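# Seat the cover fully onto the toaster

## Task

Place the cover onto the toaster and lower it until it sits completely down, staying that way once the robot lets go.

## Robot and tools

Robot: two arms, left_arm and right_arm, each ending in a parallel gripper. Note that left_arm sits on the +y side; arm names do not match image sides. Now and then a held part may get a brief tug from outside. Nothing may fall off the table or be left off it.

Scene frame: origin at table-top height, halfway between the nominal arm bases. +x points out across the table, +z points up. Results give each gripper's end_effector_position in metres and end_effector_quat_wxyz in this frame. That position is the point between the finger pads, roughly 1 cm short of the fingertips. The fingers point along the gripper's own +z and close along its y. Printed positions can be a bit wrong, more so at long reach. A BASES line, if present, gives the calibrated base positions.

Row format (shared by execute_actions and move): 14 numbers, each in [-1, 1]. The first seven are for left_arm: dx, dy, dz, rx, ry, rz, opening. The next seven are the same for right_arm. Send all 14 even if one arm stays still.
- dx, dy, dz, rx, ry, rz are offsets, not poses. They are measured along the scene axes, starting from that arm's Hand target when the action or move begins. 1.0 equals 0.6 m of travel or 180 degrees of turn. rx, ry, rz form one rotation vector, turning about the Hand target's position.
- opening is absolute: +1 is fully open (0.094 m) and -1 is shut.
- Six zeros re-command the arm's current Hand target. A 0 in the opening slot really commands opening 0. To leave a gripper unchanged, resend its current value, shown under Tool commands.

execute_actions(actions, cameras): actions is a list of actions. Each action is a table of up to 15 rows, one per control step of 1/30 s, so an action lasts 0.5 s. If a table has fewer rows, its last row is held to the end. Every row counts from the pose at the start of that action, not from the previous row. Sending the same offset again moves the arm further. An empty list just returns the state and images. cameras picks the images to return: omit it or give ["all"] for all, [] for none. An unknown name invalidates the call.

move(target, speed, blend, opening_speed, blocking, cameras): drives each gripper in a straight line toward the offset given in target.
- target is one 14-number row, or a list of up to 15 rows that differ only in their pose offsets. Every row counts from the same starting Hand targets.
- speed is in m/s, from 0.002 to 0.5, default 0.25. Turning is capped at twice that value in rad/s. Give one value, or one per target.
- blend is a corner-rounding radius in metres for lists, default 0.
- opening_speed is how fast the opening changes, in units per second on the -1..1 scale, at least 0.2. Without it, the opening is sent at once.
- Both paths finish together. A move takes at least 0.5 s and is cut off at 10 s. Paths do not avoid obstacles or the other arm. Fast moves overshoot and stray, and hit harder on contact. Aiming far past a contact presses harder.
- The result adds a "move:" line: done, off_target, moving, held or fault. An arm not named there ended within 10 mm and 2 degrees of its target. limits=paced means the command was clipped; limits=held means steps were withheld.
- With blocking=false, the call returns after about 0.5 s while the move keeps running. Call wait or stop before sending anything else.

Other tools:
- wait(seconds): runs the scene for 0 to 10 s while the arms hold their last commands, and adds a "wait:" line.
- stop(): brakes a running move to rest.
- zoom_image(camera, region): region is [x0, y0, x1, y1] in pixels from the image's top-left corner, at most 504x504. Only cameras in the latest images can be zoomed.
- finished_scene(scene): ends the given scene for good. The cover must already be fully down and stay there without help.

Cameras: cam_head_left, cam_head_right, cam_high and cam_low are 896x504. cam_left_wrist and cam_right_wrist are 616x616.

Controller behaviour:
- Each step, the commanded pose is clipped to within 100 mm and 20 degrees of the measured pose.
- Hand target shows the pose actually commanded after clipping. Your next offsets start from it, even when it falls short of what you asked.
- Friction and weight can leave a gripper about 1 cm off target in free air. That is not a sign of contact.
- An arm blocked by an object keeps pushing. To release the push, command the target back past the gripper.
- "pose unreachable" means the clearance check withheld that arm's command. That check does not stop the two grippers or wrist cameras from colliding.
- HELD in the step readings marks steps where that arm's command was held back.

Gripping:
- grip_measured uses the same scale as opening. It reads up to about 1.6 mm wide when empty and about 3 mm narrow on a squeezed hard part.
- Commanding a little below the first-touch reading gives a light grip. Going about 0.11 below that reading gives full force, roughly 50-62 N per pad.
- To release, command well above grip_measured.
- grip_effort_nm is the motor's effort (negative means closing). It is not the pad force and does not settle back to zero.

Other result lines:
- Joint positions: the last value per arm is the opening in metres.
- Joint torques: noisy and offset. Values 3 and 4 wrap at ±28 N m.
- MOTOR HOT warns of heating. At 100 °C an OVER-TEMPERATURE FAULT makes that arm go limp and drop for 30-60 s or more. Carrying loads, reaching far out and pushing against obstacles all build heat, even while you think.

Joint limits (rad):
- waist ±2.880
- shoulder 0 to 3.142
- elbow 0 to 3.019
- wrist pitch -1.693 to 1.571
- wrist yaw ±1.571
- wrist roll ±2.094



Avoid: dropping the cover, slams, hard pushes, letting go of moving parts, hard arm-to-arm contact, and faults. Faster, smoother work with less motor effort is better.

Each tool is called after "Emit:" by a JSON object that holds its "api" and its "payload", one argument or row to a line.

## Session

Emit:
{"api": "execute_actions", "payload": {
  "actions": []
}}

Emit:
{"api": "zoom_image", "payload": {
  "camera": "cam_high",
  "region": [280, 120, 620, 420]
}}

Scene clock: 0.00 s.
left_arm: end_effector_position=(+0.8187, +0.4017, +0.3455) grip_measured=+1.000 grip_effort_nm=n/a end_effector_quat_wxyz=(+0.461, -0.430, +0.774, -0.063) | right_arm: end_effector_position=(+0.1981, -0.4657, +0.2507) grip_measured=+1.000 grip_effort_nm=n/a end_effector_quat_wxyz=(-0.002, +0.125, +0.992, +0.026)
Joint positions: left_arm=[0.121 2.185 2.374 -0.807 -0.201 -0.783 0.094] | right_arm=[-0.96 1.164 1.053 -1.499 -0.034 -0.672 0.094]
Joint velocities: left_arm=[-0.015 -0.005 -0.012 -0.002 0.037 -0.051 0] | right_arm=[-0.015 -0.015 -0.002 -0.022 0.007 -0.066 0]
Joint torques (N m): no reading
Heat: left arm: hottest shoulder 30 °C; right arm: hottest shoulder 31 °C.
Hand target: left_arm +0.8194, +0.4018, +0.3706; +0.478, -0.427, +0.764, -0.070 | right_arm +0.2019, -0.4708, +0.2586; +0.006, +0.125, +0.992, +0.018
Tool commands: left_gripper/opening=+1.0 right_gripper/opening=+1.0

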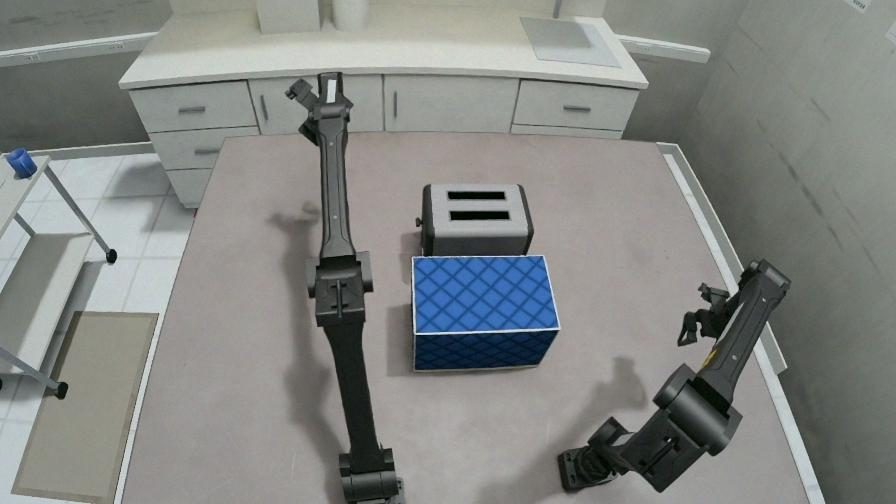

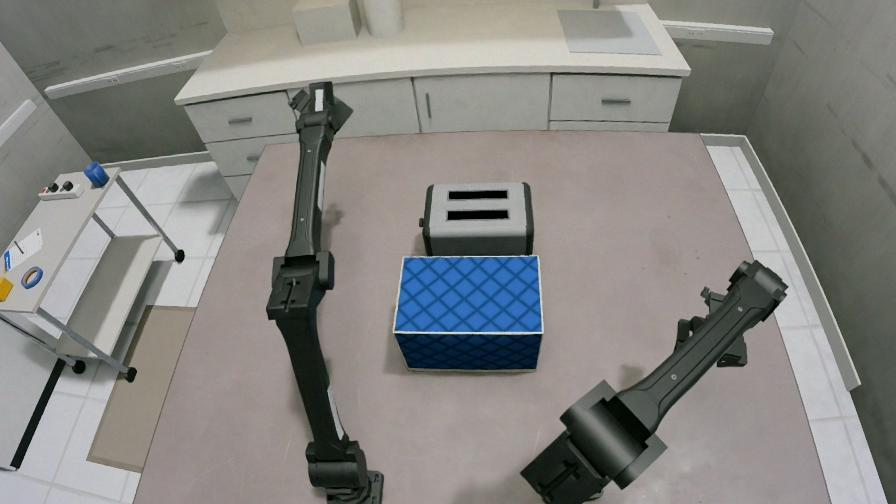

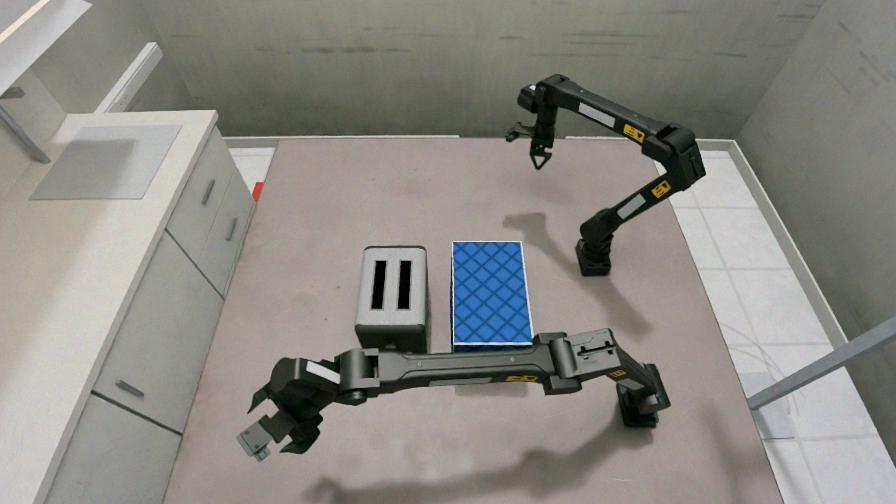

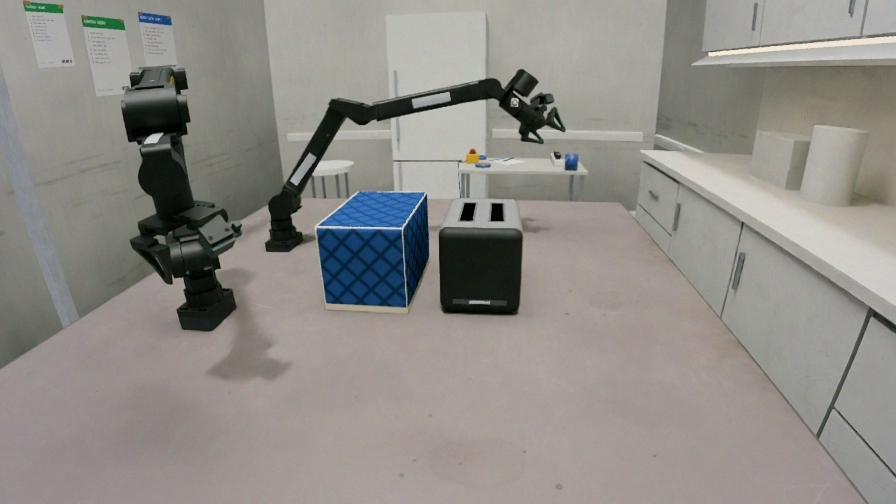

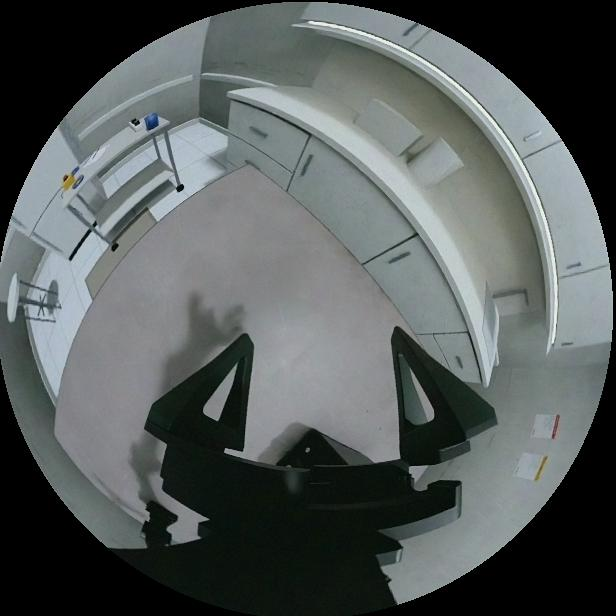

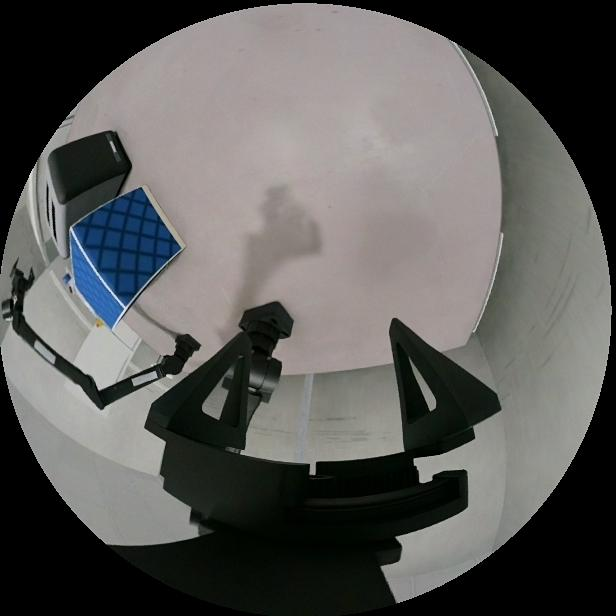

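Scaled by 1.482.

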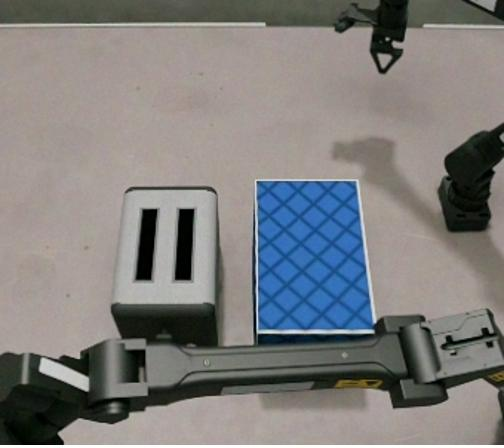

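Emit:
{"api": "move", "payload": {
  "target": [-0.732,-0.336,-0.068,-0.0074,0.0848,-0.369,1,0.297,0.451,0.119,0.143,-0.1566,0.113,1],
  "cameras": ["cam_low"]
}}

Scene clock: 15.23 s.
left_arm: end_effector_position=(+0.3842, +0.2051, +0.3192) grip_measured=+1.000 grip_effort_nm=0.007 end_effector_quat_wxyz=(+0.250, +0.031, +0.929, -0.273) | right_arm: end_effector_position=(+0.3684, -0.2009, +0.3152) grip_measured=+1.000 grip_effort_nm=-0.017 end_effector_quat_wxyz=(+0.198, -0.052, +0.939, +0.278)
Joint positions: left_arm=[0.1 1.155 1.133 -1.056 0.602 0.016 0.094] | right_arm=[-0.258 1.085 1.053 -1.265 -0.648 -0.239 0.094]
Joint velocities: left_arm=[-0.005 -0.005 -0.012 -0.007 -0.051 -0.051 0] | right_arm=[-0.005 -0.015 -0.007 -0.017 -0.095 0.022 0]
Joint torques (N m): left_arm=[-0.85 -10.46 8.14 0.34 0.48 0.21] | right_arm=[-0.09 -5.07 13.5 0.88 -0.48 0.25]
Heat: left arm: hottest shoulder 33 °C; right arm: hottest shoulder 31 °C.
Hand target: left_arm +0.3791, +0.1981, +0.3273; +0.255, +0.045, +0.926, -0.274 | right_arm +0.3802, -0.1990, +0.3355; +0.218, -0.058, +0.935, +0.274
Off the commanded pose: left_arm 0.012 m, 2 deg | right_arm 0.019 m, 2 deg.
move: off_target (left_arm, right_arm)
Images, in order (width x height): cam_low 896x504.

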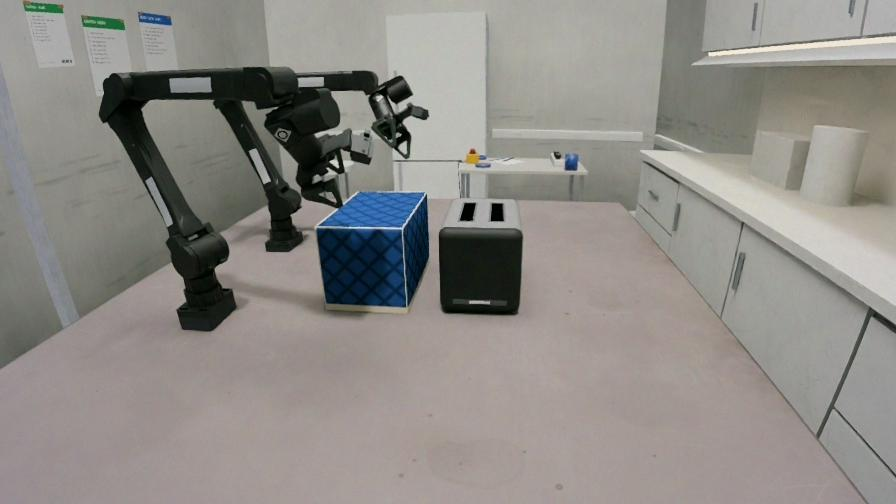

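Emit:
{"api": "move", "payload": {
  "target": [0.012,-0.067,-0.205,0,0,0,1,0.02,0.073,-0.222,0,0,0,1],
  "speed": 0.12,
  "cameras": ["cam_low","cam_head_left","cam_left_wrist","cam_right_wrist"]
}}

Scene clock: 20.70 s.
left_arm: end_effector_position=(+0.3809, +0.1660, +0.2046) grip_measured=+1.000 grip_effort_nm=0.002 end_effector_quat_wxyz=(+0.253, +0.043, +0.927, -0.273) | right_arm: end_effector_position=(+0.3908, -0.1579, +0.2127) grip_measured=+1.000 grip_effort_nm=0.002 end_effector_quat_wxyz=(+0.230, -0.063, +0.932, +0.274)
Joint positions: left_arm=[-0.011 1.191 0.847 -0.673 0.552 -0.074 0.094] | right_arm=[-0.113 1.132 0.791 -0.788 -0.604 -0.071 0.094]
Joint velocities: left_arm=[-0.005 -0.005 0.002 -0.027 -0.007 -0.022 0] | right_arm=[-0.015 -0.005 0.012 -0.007 -0.022 -0.051 0]
Joint torques (N m): left_arm=[-1.44 -7.65 7.88 1.36 0.15 -0.02] | right_arm=[0.09 -4.13 8.36 1.13 -0.18 0.23]
Heat: left arm: hottest shoulder 33 °C; right arm: hottest shoulder 31 °C.
Hand target: left_arm +0.3859, +0.1602, +0.2036; +0.254, +0.045, +0.927, -0.274 | right_arm +0.3904, -0.1541, +0.2027; +0.219, -0.058, +0.934, +0.276
Off the commanded pose: left_arm 0.010 m, 0 deg | right_arm 0.011 m, 1 deg.
move: off_target (right_arm)
Images, in order (width x height): cam_head_left 896x504, cam_low 896x504, cam_left_wrist 616x616, cam_right_wrist 616x616.

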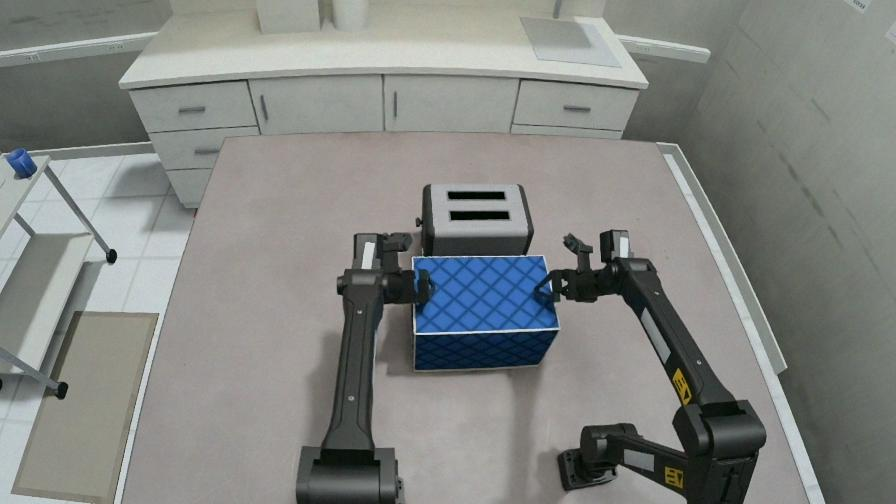

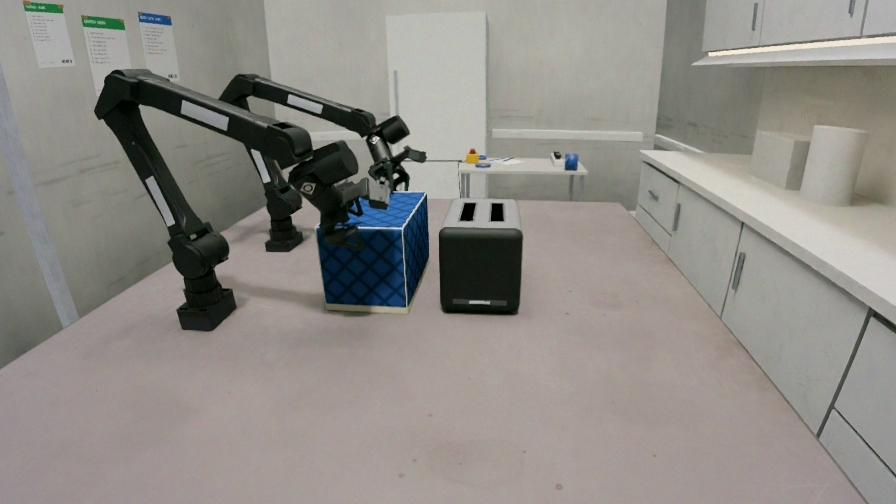

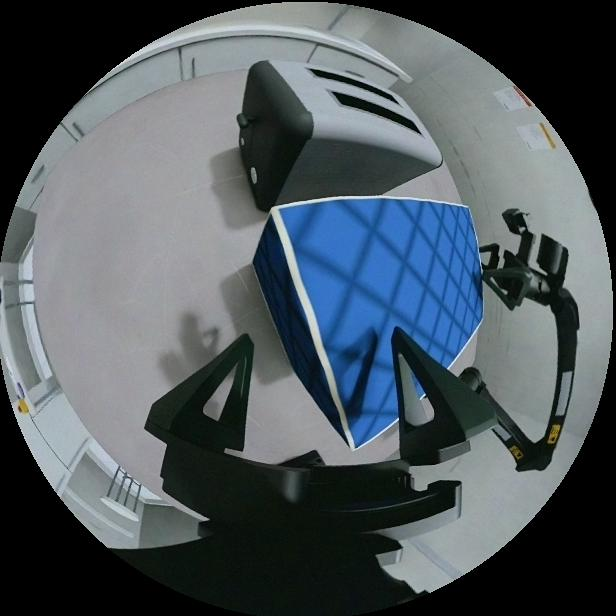

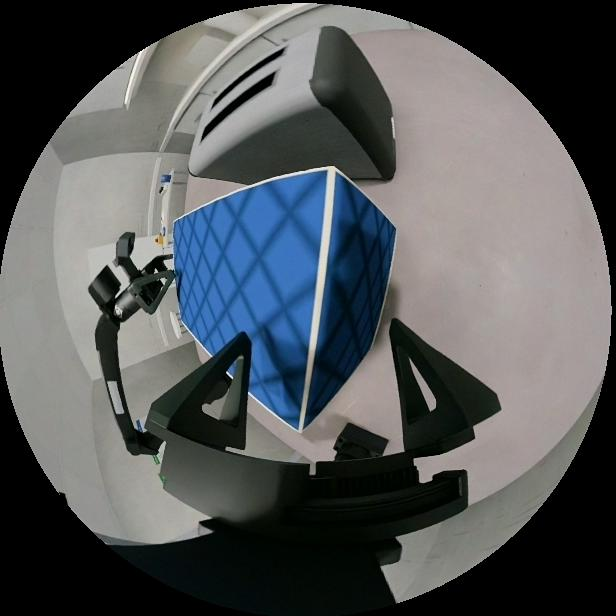

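Emit:
{"api": "move", "payload": {
  "target": [0,-0.005,-0.006,0,0,0,-1,0,0.008,-0.02,0,0,0,-1],
  "speed": 0.1,
  "opening_speed": 0.8,
  "cameras": ["cam_left_wrist","cam_right_wrist"]
}}

Emit:
{"api": "move", "payload": {
  "target": [0,0.01,0.42,0.16,-0.05,0,-1,0,-0.01,0.44,-0.16,0,0,-1],
  "speed": 0.12,
  "cameras": ["cam_low","cam_head_left"]
}}

Scene clock: 28.50 s.
left_arm: end_effector_position=(+0.3803, +0.1573, +0.2037) grip_measured=-0.938 grip_effort_nm=-0.950 end_effector_quat_wxyz=(+0.254, +0.048, +0.926, -0.276) | right_arm: end_effector_position=(+0.3911, -0.1488, +0.2026) grip_measured=-0.943 grip_effort_nm=-0.945 end_effector_quat_wxyz=(+0.230, -0.064, +0.931, +0.278)
Joint positions: left_arm=[-0.031 1.191 0.841 -0.655 0.551 -0.086 0.003] | right_arm=[-0.088 1.142 0.766 -0.738 -0.601 -0.043 0.003]
Joint velocities: left_arm=[0.005 -0.005 -0.002 -0.007 -0.007 0.022 0] | right_arm=[0.005 -0.015 -0.027 -0.012 -0.139 -0.007 -0.002]
Joint torques (N m): left_arm=[-0.15 -7.36 7.73 1.26 0.02 0.01] | right_arm=[-0.79 -4.13 8.14 1.16 -0.05 0.12]
Heat: left arm: hottest elbow 34 °C; right arm: hottest shoulder 31 °C.
Hand target: left_arm +0.3859, +0.1573, +0.2000; +0.254, +0.045, +0.927, -0.274 | right_arm +0.3902, -0.1493, +0.1907; +0.219, -0.058, +0.934, +0.276
Off the commanded pose: left_arm 0.007 m, 0 deg | right_arm 0.012 m, 1 deg.
move: off_target (right_arm)
Images, in order (width x height): cam_left_wrist 616x616, cam_right_wrist 616x616.

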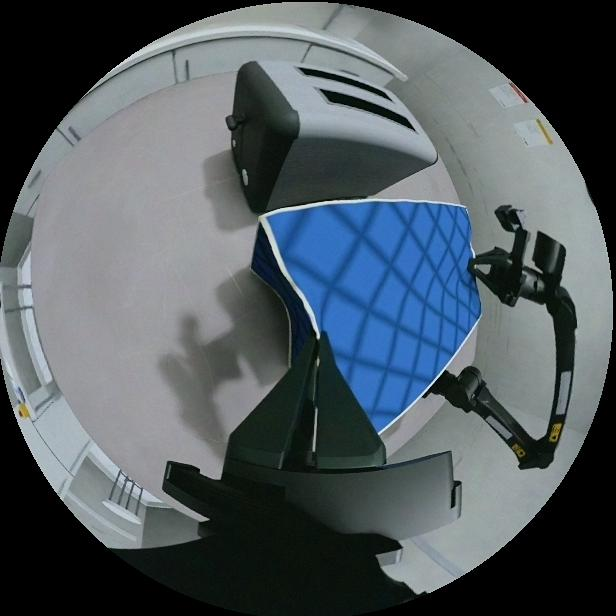

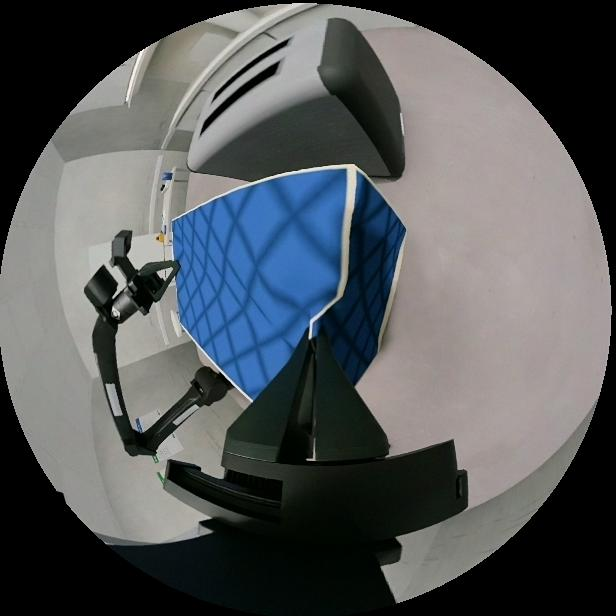

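Scene clock: 31.50 s.
left_arm: end_effector_position=(+0.3777, +0.1508, +0.4297) grip_measured=-0.942 grip_effort_nm=-1.023 end_effector_quat_wxyz=(+0.289, +0.129, +0.947, -0.047) | right_arm: end_effector_position=(+0.3870, -0.1485, +0.4357) grip_measured=-0.949 grip_effort_nm=-1.028 end_effector_quat_wxyz=(+0.184, -0.111, +0.975, +0.053)
Joint positions: left_arm=[-0.245 1.149 1.458 -1.286 0.032 0.021 0.003] | right_arm=[0.13 1.162 1.497 -1.529 -0.085 -0.043 0.002]
Joint velocities: left_arm=[0.005 -0.015 -0.002 0.007 -0.022 -0.066 0] | right_arm=[-0.005 -0.005 0.017 0.012 -0.037 0.022 0]
Joint torques (N m): left_arm=[0.56 -7.65 11.4 0.47 -1.09 0.25] | right_arm=[-1.55 -5.3 14.24 0.16 1.09 0]
Heat: left arm: hottest elbow 34 °C; right arm: hottest shoulder 31 °C.
Hand target: left_arm +0.3860, +0.1592, +0.4507; +0.306, +0.128, +0.943, -0.031 | right_arm +0.3939, -0.1556, +0.4552; +0.199, -0.110, +0.973, +0.038
Off the commanded pose: left_arm 0.027 m, 3 deg | right_arm 0.020 m, 3 deg.
move: off_target (left_arm, right_arm)
Images, in order (width x height): cam_head_left 896x504, cam_low 896x504.

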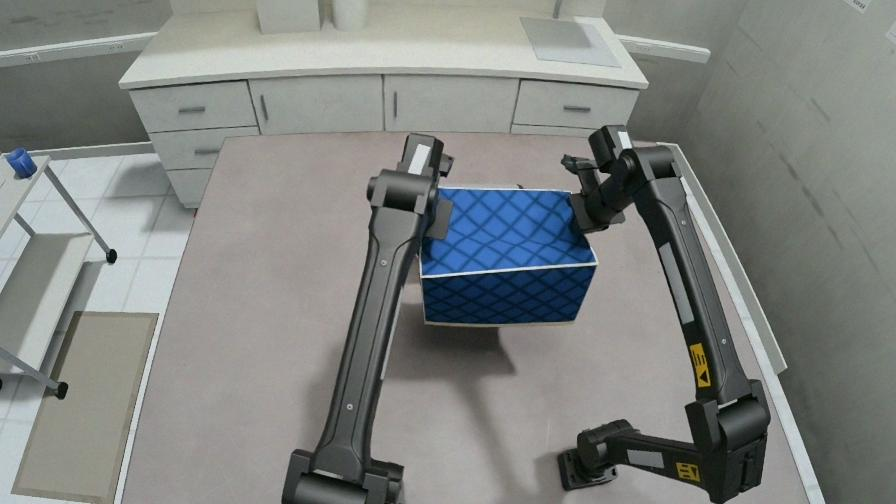

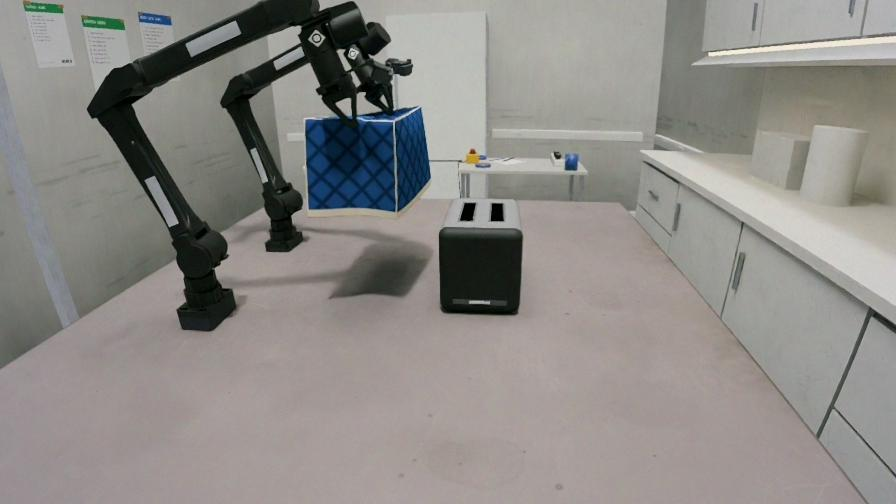

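Emit:
{"api": "move", "payload": {
  "target": [
    [0.06,0.06,0.035,0.08,-0.03,0,-1,0.06,0.08,0.03,0,0,0,-1],
    [0.4,0.1,0.035,0.08,-0.03,0,-1,0.4,0.115,0.03,0,0,0,-1],
    [0.4,0.1,-0.11,0.08,-0.03,0,-1,0.4,0.125,0.03,0,0,0,-1]
  ],
  "speed": 0.15,
  "blend": 0.02,
  "cameras": ["cam_low","cam_head_left","cam_high"]
}}

Emit:
{"api": "zoom_image", "payload": {
  "camera": "cam_high",
  "region": [280, 140, 520, 380]
}}

Emit:
{"api": "zoom_image", "payload": {
  "camera": "cam_low",
  "region": [340, 60, 620, 340]
}}

Emit:
{"api": "zoom_image", "payload": {
  "camera": "cam_head_left",
  "region": [350, 60, 620, 300]
}}

Scene clock: 41.20 s.
left_arm: end_effector_position=(+0.6281, +0.2075, +0.3647) grip_measured=-0.942 grip_effort_nm=-1.023 end_effector_quat_wxyz=(+0.311, +0.169, +0.931, +0.081) | right_arm: end_effector_position=(+0.6258, -0.0733, +0.4534) grip_measured=-0.949 grip_effort_nm=-1.033 end_effector_quat_wxyz=(+0.188, -0.105, +0.975, +0.045)
Joint positions: left_arm=[-0.109 1.711 1.844 -1.056 -0.109 0.292 0.003] | right_arm=[0.196 1.886 2.372 -1.67 -0.042 0.026 0.002]
Joint velocities: left_arm=[-0.015 -0.015 0.002 -0.002 -0.125 -0.037 -0.001] | right_arm=[-0.015 -0.015 -0.012 0.002 -0.037 0.066 0]
Joint torques (N m): left_arm=[1.26 -22.01 8.14 1.57 -0.41 0.23] | right_arm=[-1.73 -14.39 14.06 0.46 0.4 -0.1]
Heat: left arm: hottest elbow 37 °C; right arm: hottest shoulder 31 °C.
Hand target: left_arm +0.6265, +0.2202, +0.3881; +0.334, +0.167, +0.923, +0.094 | right_arm +0.6337, -0.0795, +0.4688; +0.199, -0.109, +0.973, +0.039
Off the commanded pose: left_arm 0.023 m, 3 deg | right_arm 0.023 m, 2 deg.
joint sent to its limit (right arm) — joint 4 (wrist pitch), lower limit. The joint targets are off in position, not in orientation.
move: off_target (left_arm, right_arm)
Images, in order (width x height): cam_head_left 896x504, cam_high 896x504, cam_low 896x504.

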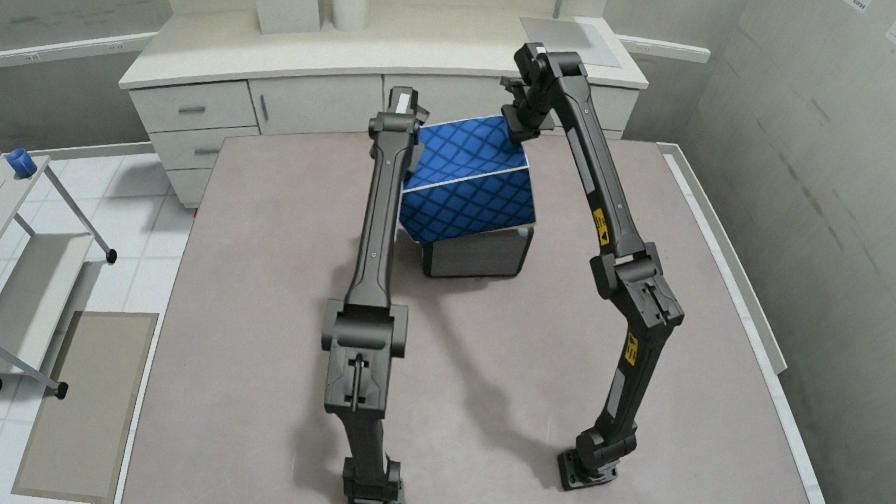

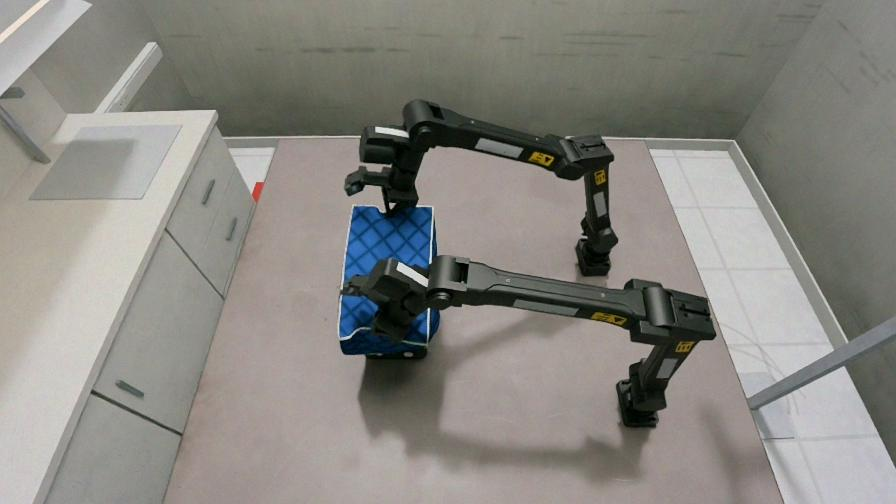

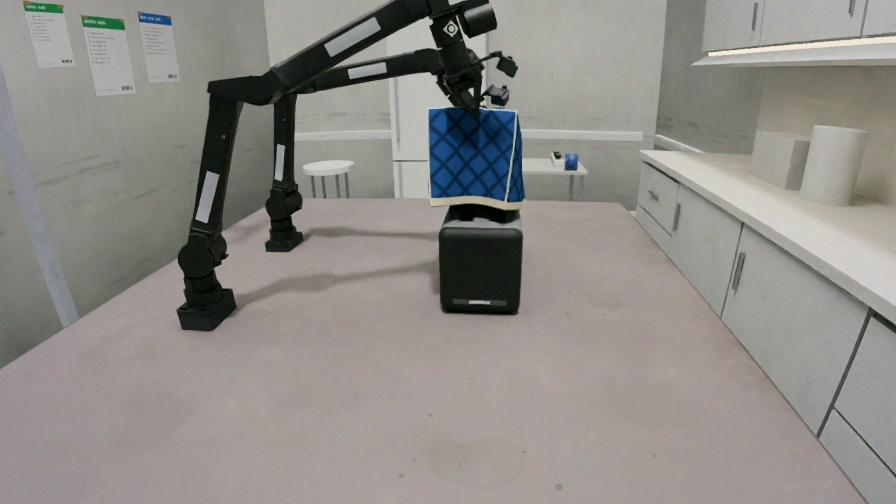

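Scaled by 2.100.

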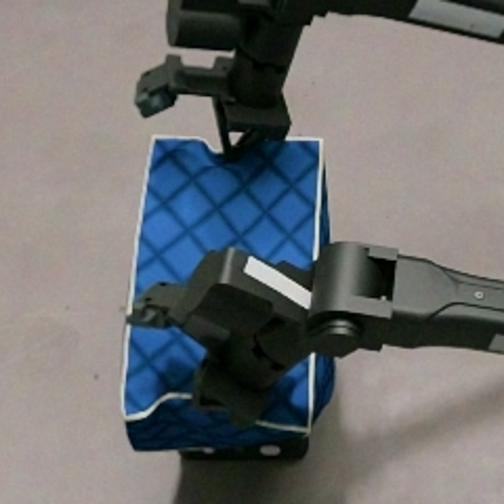

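Scaled by 1.800.

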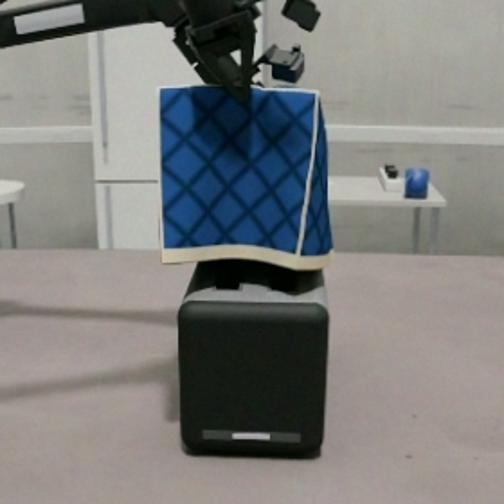

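Scaled by 1.867.

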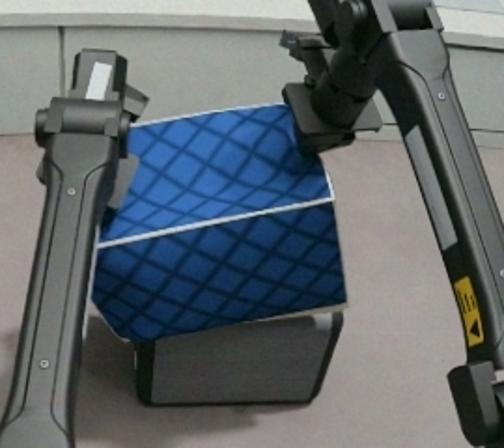

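Emit:
{"api": "move", "payload": {
  "target": [
    [-0.01,0,0.12,0,0,0,-1,0,0,0.01,0,0,0,-1],
    [-0.025,0.06,0.12,0,0,0,-1,0,0.06,0.01,0,0,0,-1],
    [-0.025,0.06,-0.01,0,0,0,-1,0,0.06,0.01,0,0,0,-1]
  ],
  "speed": 0.12,
  "cameras": ["cam_low","cam_head_left","cam_high"]
}}

Emit:
{"api": "zoom_image", "payload": {
  "camera": "cam_high",
  "region": [280, 140, 520, 380]
}}

Emit:
{"api": "zoom_image", "payload": {
  "camera": "cam_head_left",
  "region": [350, 60, 620, 300]
}}

Scene clock: 55.53 s.
left_arm: end_effector_position=(+0.6134, +0.2433, +0.3617) grip_measured=-0.942 grip_effort_nm=-1.028 end_effector_quat_wxyz=(+0.315, +0.169, +0.931, +0.080) | right_arm: end_effector_position=(+0.6257, -0.0376, +0.4590) grip_measured=-0.949 grip_effort_nm=-1.043 end_effector_quat_wxyz=(+0.198, -0.116, +0.972, +0.045)
Joint positions: left_arm=[-0.046 1.657 1.764 -1.02 -0.067 0.34 0.003] | right_arm=[0.256 1.913 2.425 -1.673 -0.02 0.059 0.002]
Joint velocities: left_arm=[-0.005 -0.005 0.012 -0.022 -0.066 -0.022 0] | right_arm=[-0.005 -0.005 0.007 0.017 0.037 -0.037 -0.001]
Joint torques (N m): left_arm=[1.03 -20.72 8.16 1.42 -0.4 0.24] | right_arm=[-1.79 -14.8 13.68 0.61 0.4 0.16]
Heat: left arm: hottest elbow 37 °C; right arm: hottest elbow 32 °C.
Hand target: left_arm +0.6113, +0.2560, +0.3826; +0.334, +0.167, +0.923, +0.093 | right_arm +0.6336, -0.0436, +0.4747; +0.199, -0.109, +0.973, +0.040
Off the commanded pose: left_arm 0.024 m, 3 deg | right_arm 0.019 m, 1 deg.
joint sent to its limit (right arm) — joint 4 (wrist pitch), lower limit. The joint targets still meet the commanded pose.
move: off_target (left_arm, right_arm)
Images, in order (width x height): cam_head_left 896x504, cam_high 896x504, cam_low 896x504.

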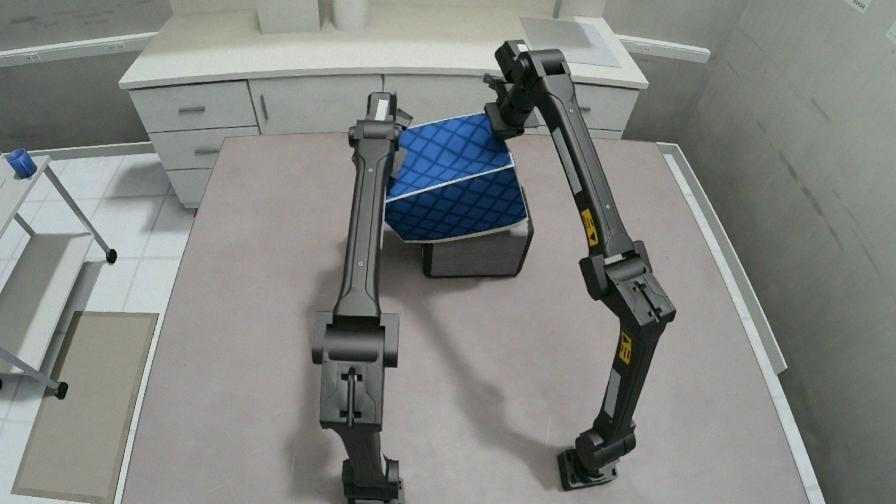

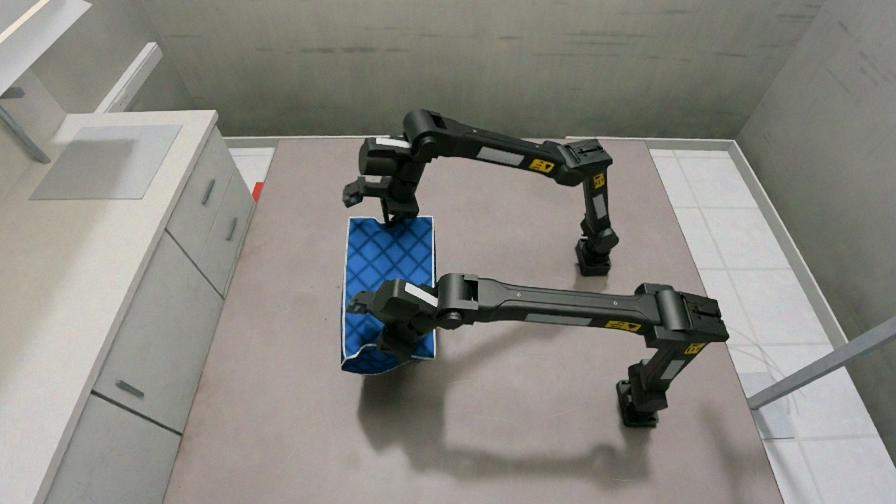

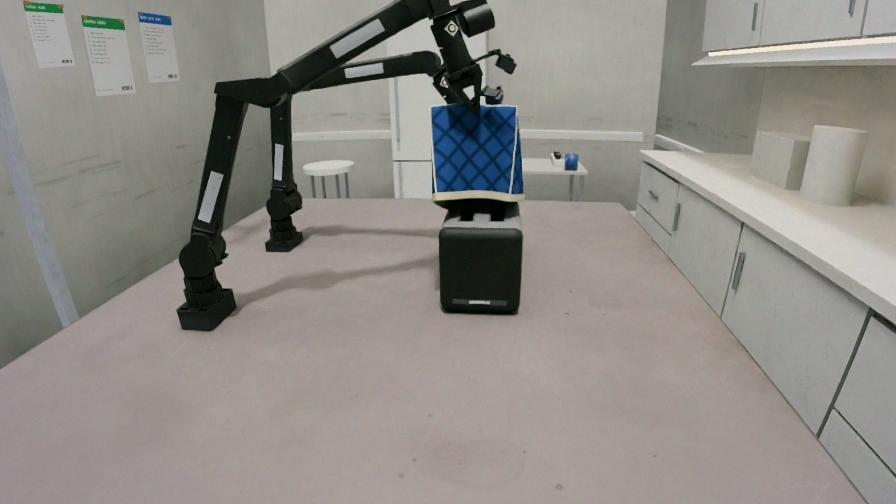

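Scaled by 2.100.

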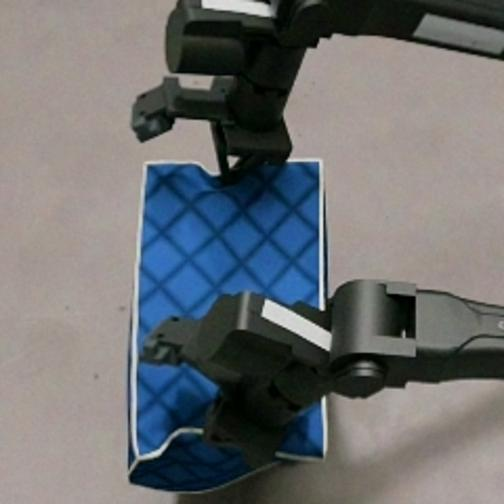

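Scaled by 1.867.

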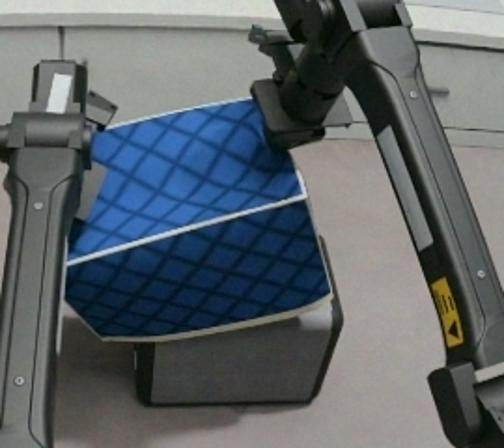

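Emit:
{"api": "move", "payload": {
  "target": [
    [0,-0.06,0,0,0,0,-1,0.0,-0.06,0.01,0,0,0,-1],
    [0.0,-0.14,-0.01,0,0,0,-1,0.0,-0.235,0.015,-0.04,0,0,-1]
  ],
  "speed": 0.1,
  "cameras": ["cam_low","cam_head_left","cam_high"]
}}

Emit:
{"api": "zoom_image", "payload": {
  "camera": "cam_high",
  "region": [280, 140, 520, 380]
}}

Emit:
{"api": "zoom_image", "payload": {
  "camera": "cam_head_left",
  "region": [350, 60, 620, 300]
}}

Emit:
{"api": "zoom_image", "payload": {
  "camera": "cam_low",
  "region": [340, 60, 620, 340]
}}

Scene clock: 63.90 s.
left_arm: end_effector_position=(+0.6053, +0.1542, +0.3635) grip_measured=-0.942 grip_effort_nm=-1.028 end_effector_quat_wxyz=(+0.323, +0.181, +0.926, +0.077) | right_arm: end_effector_position=(+0.6466, -0.1379, +0.4506) grip_measured=-0.949 grip_effort_nm=-1.043 end_effector_quat_wxyz=(+0.193, -0.137, +0.971, +0.000)
Joint positions: left_arm=[-0.205 1.657 1.764 -1.016 -0.151 0.238 0.003] | right_arm=[0.101 1.913 2.405 -1.674 -0.002 -0.143 0.002]
Joint velocities: left_arm=[0.005 0.005 0.012 0.017 -0.007 -0.051 0.001] | right_arm=[0.005 -0.005 -0.007 -0.002 0.022 -0.022 0.001]
Joint torques (N m): left_arm=[1.85 -18.14 8.95 1.11 -1.02 0.09] | right_arm=[-5.66 -19.43 8.72 0.62 1.29 -0.24]
Heat: left arm: hottest elbow 37 °C; right arm: hottest elbow 33 °C.
Hand target: left_arm +0.6113, +0.1725, +0.3751; +0.333, +0.167, +0.923, +0.093 | right_arm +0.6343, -0.1844, +0.4846; +0.192, -0.122, +0.974, -0.024
Off the commanded pose: left_arm 0.023 m, 3 deg | right_arm 0.059 m, 3 deg.
joint sent to its limit (right arm) — joint 4 (wrist pitch), lower limit. The joint targets are off in orientation, not in position.
move: off_target (left_arm, right_arm)
Images, in order (width x height): cam_head_left 896x504, cam_high 896x504, cam_low 896x504.

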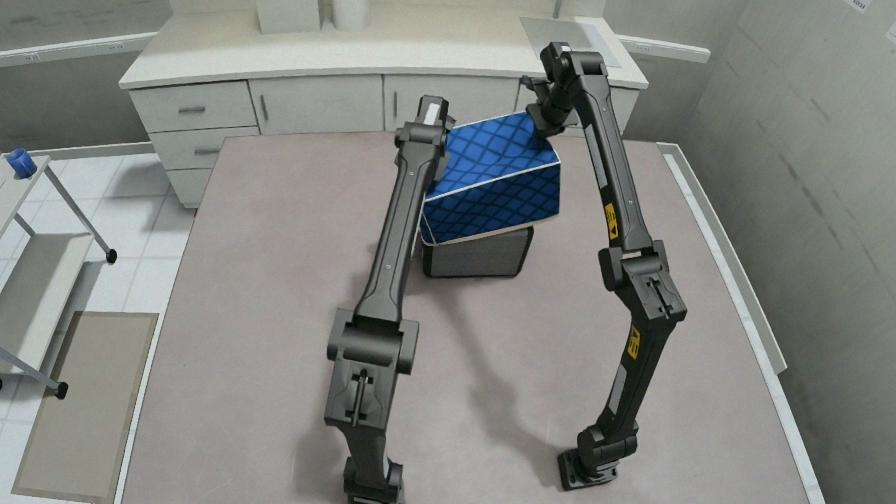

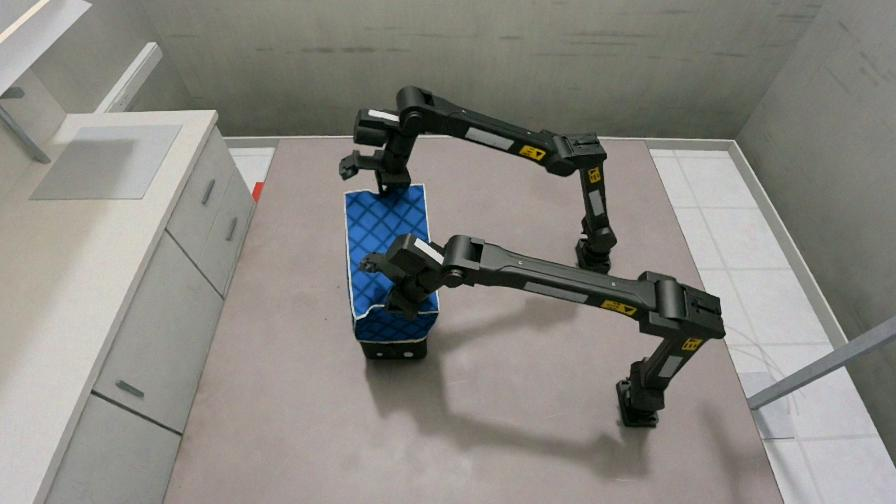

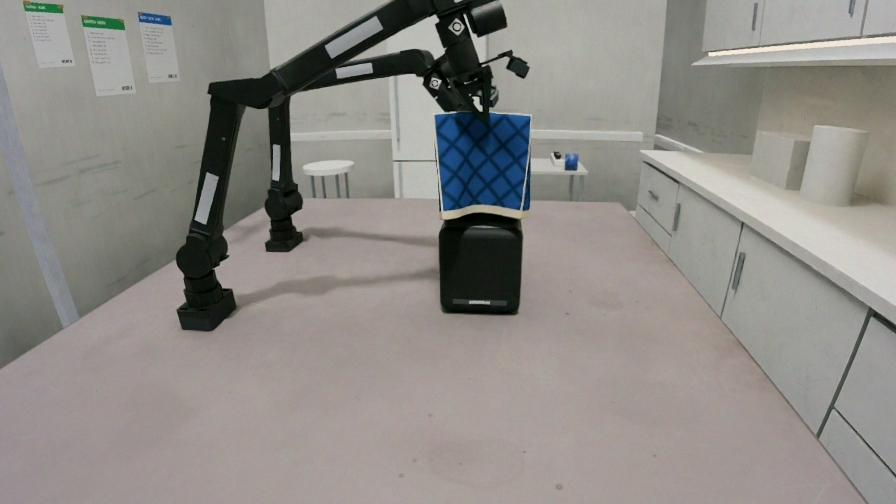

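Scaled by 2.100.

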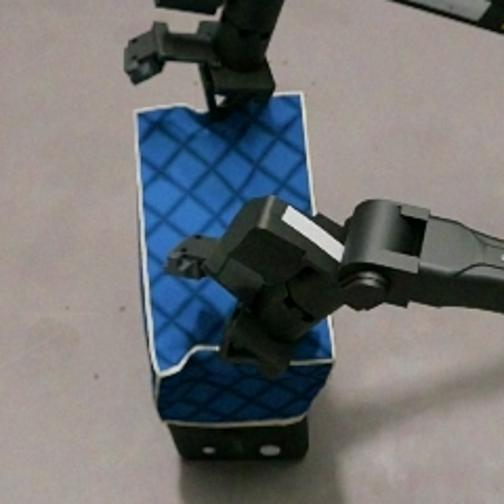

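Scaled by 1.867.

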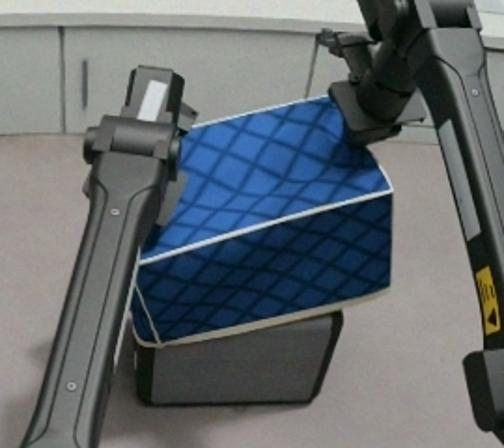

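Scaled by 1.800.

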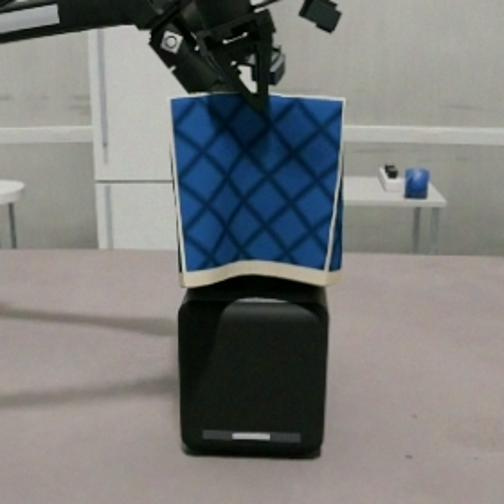

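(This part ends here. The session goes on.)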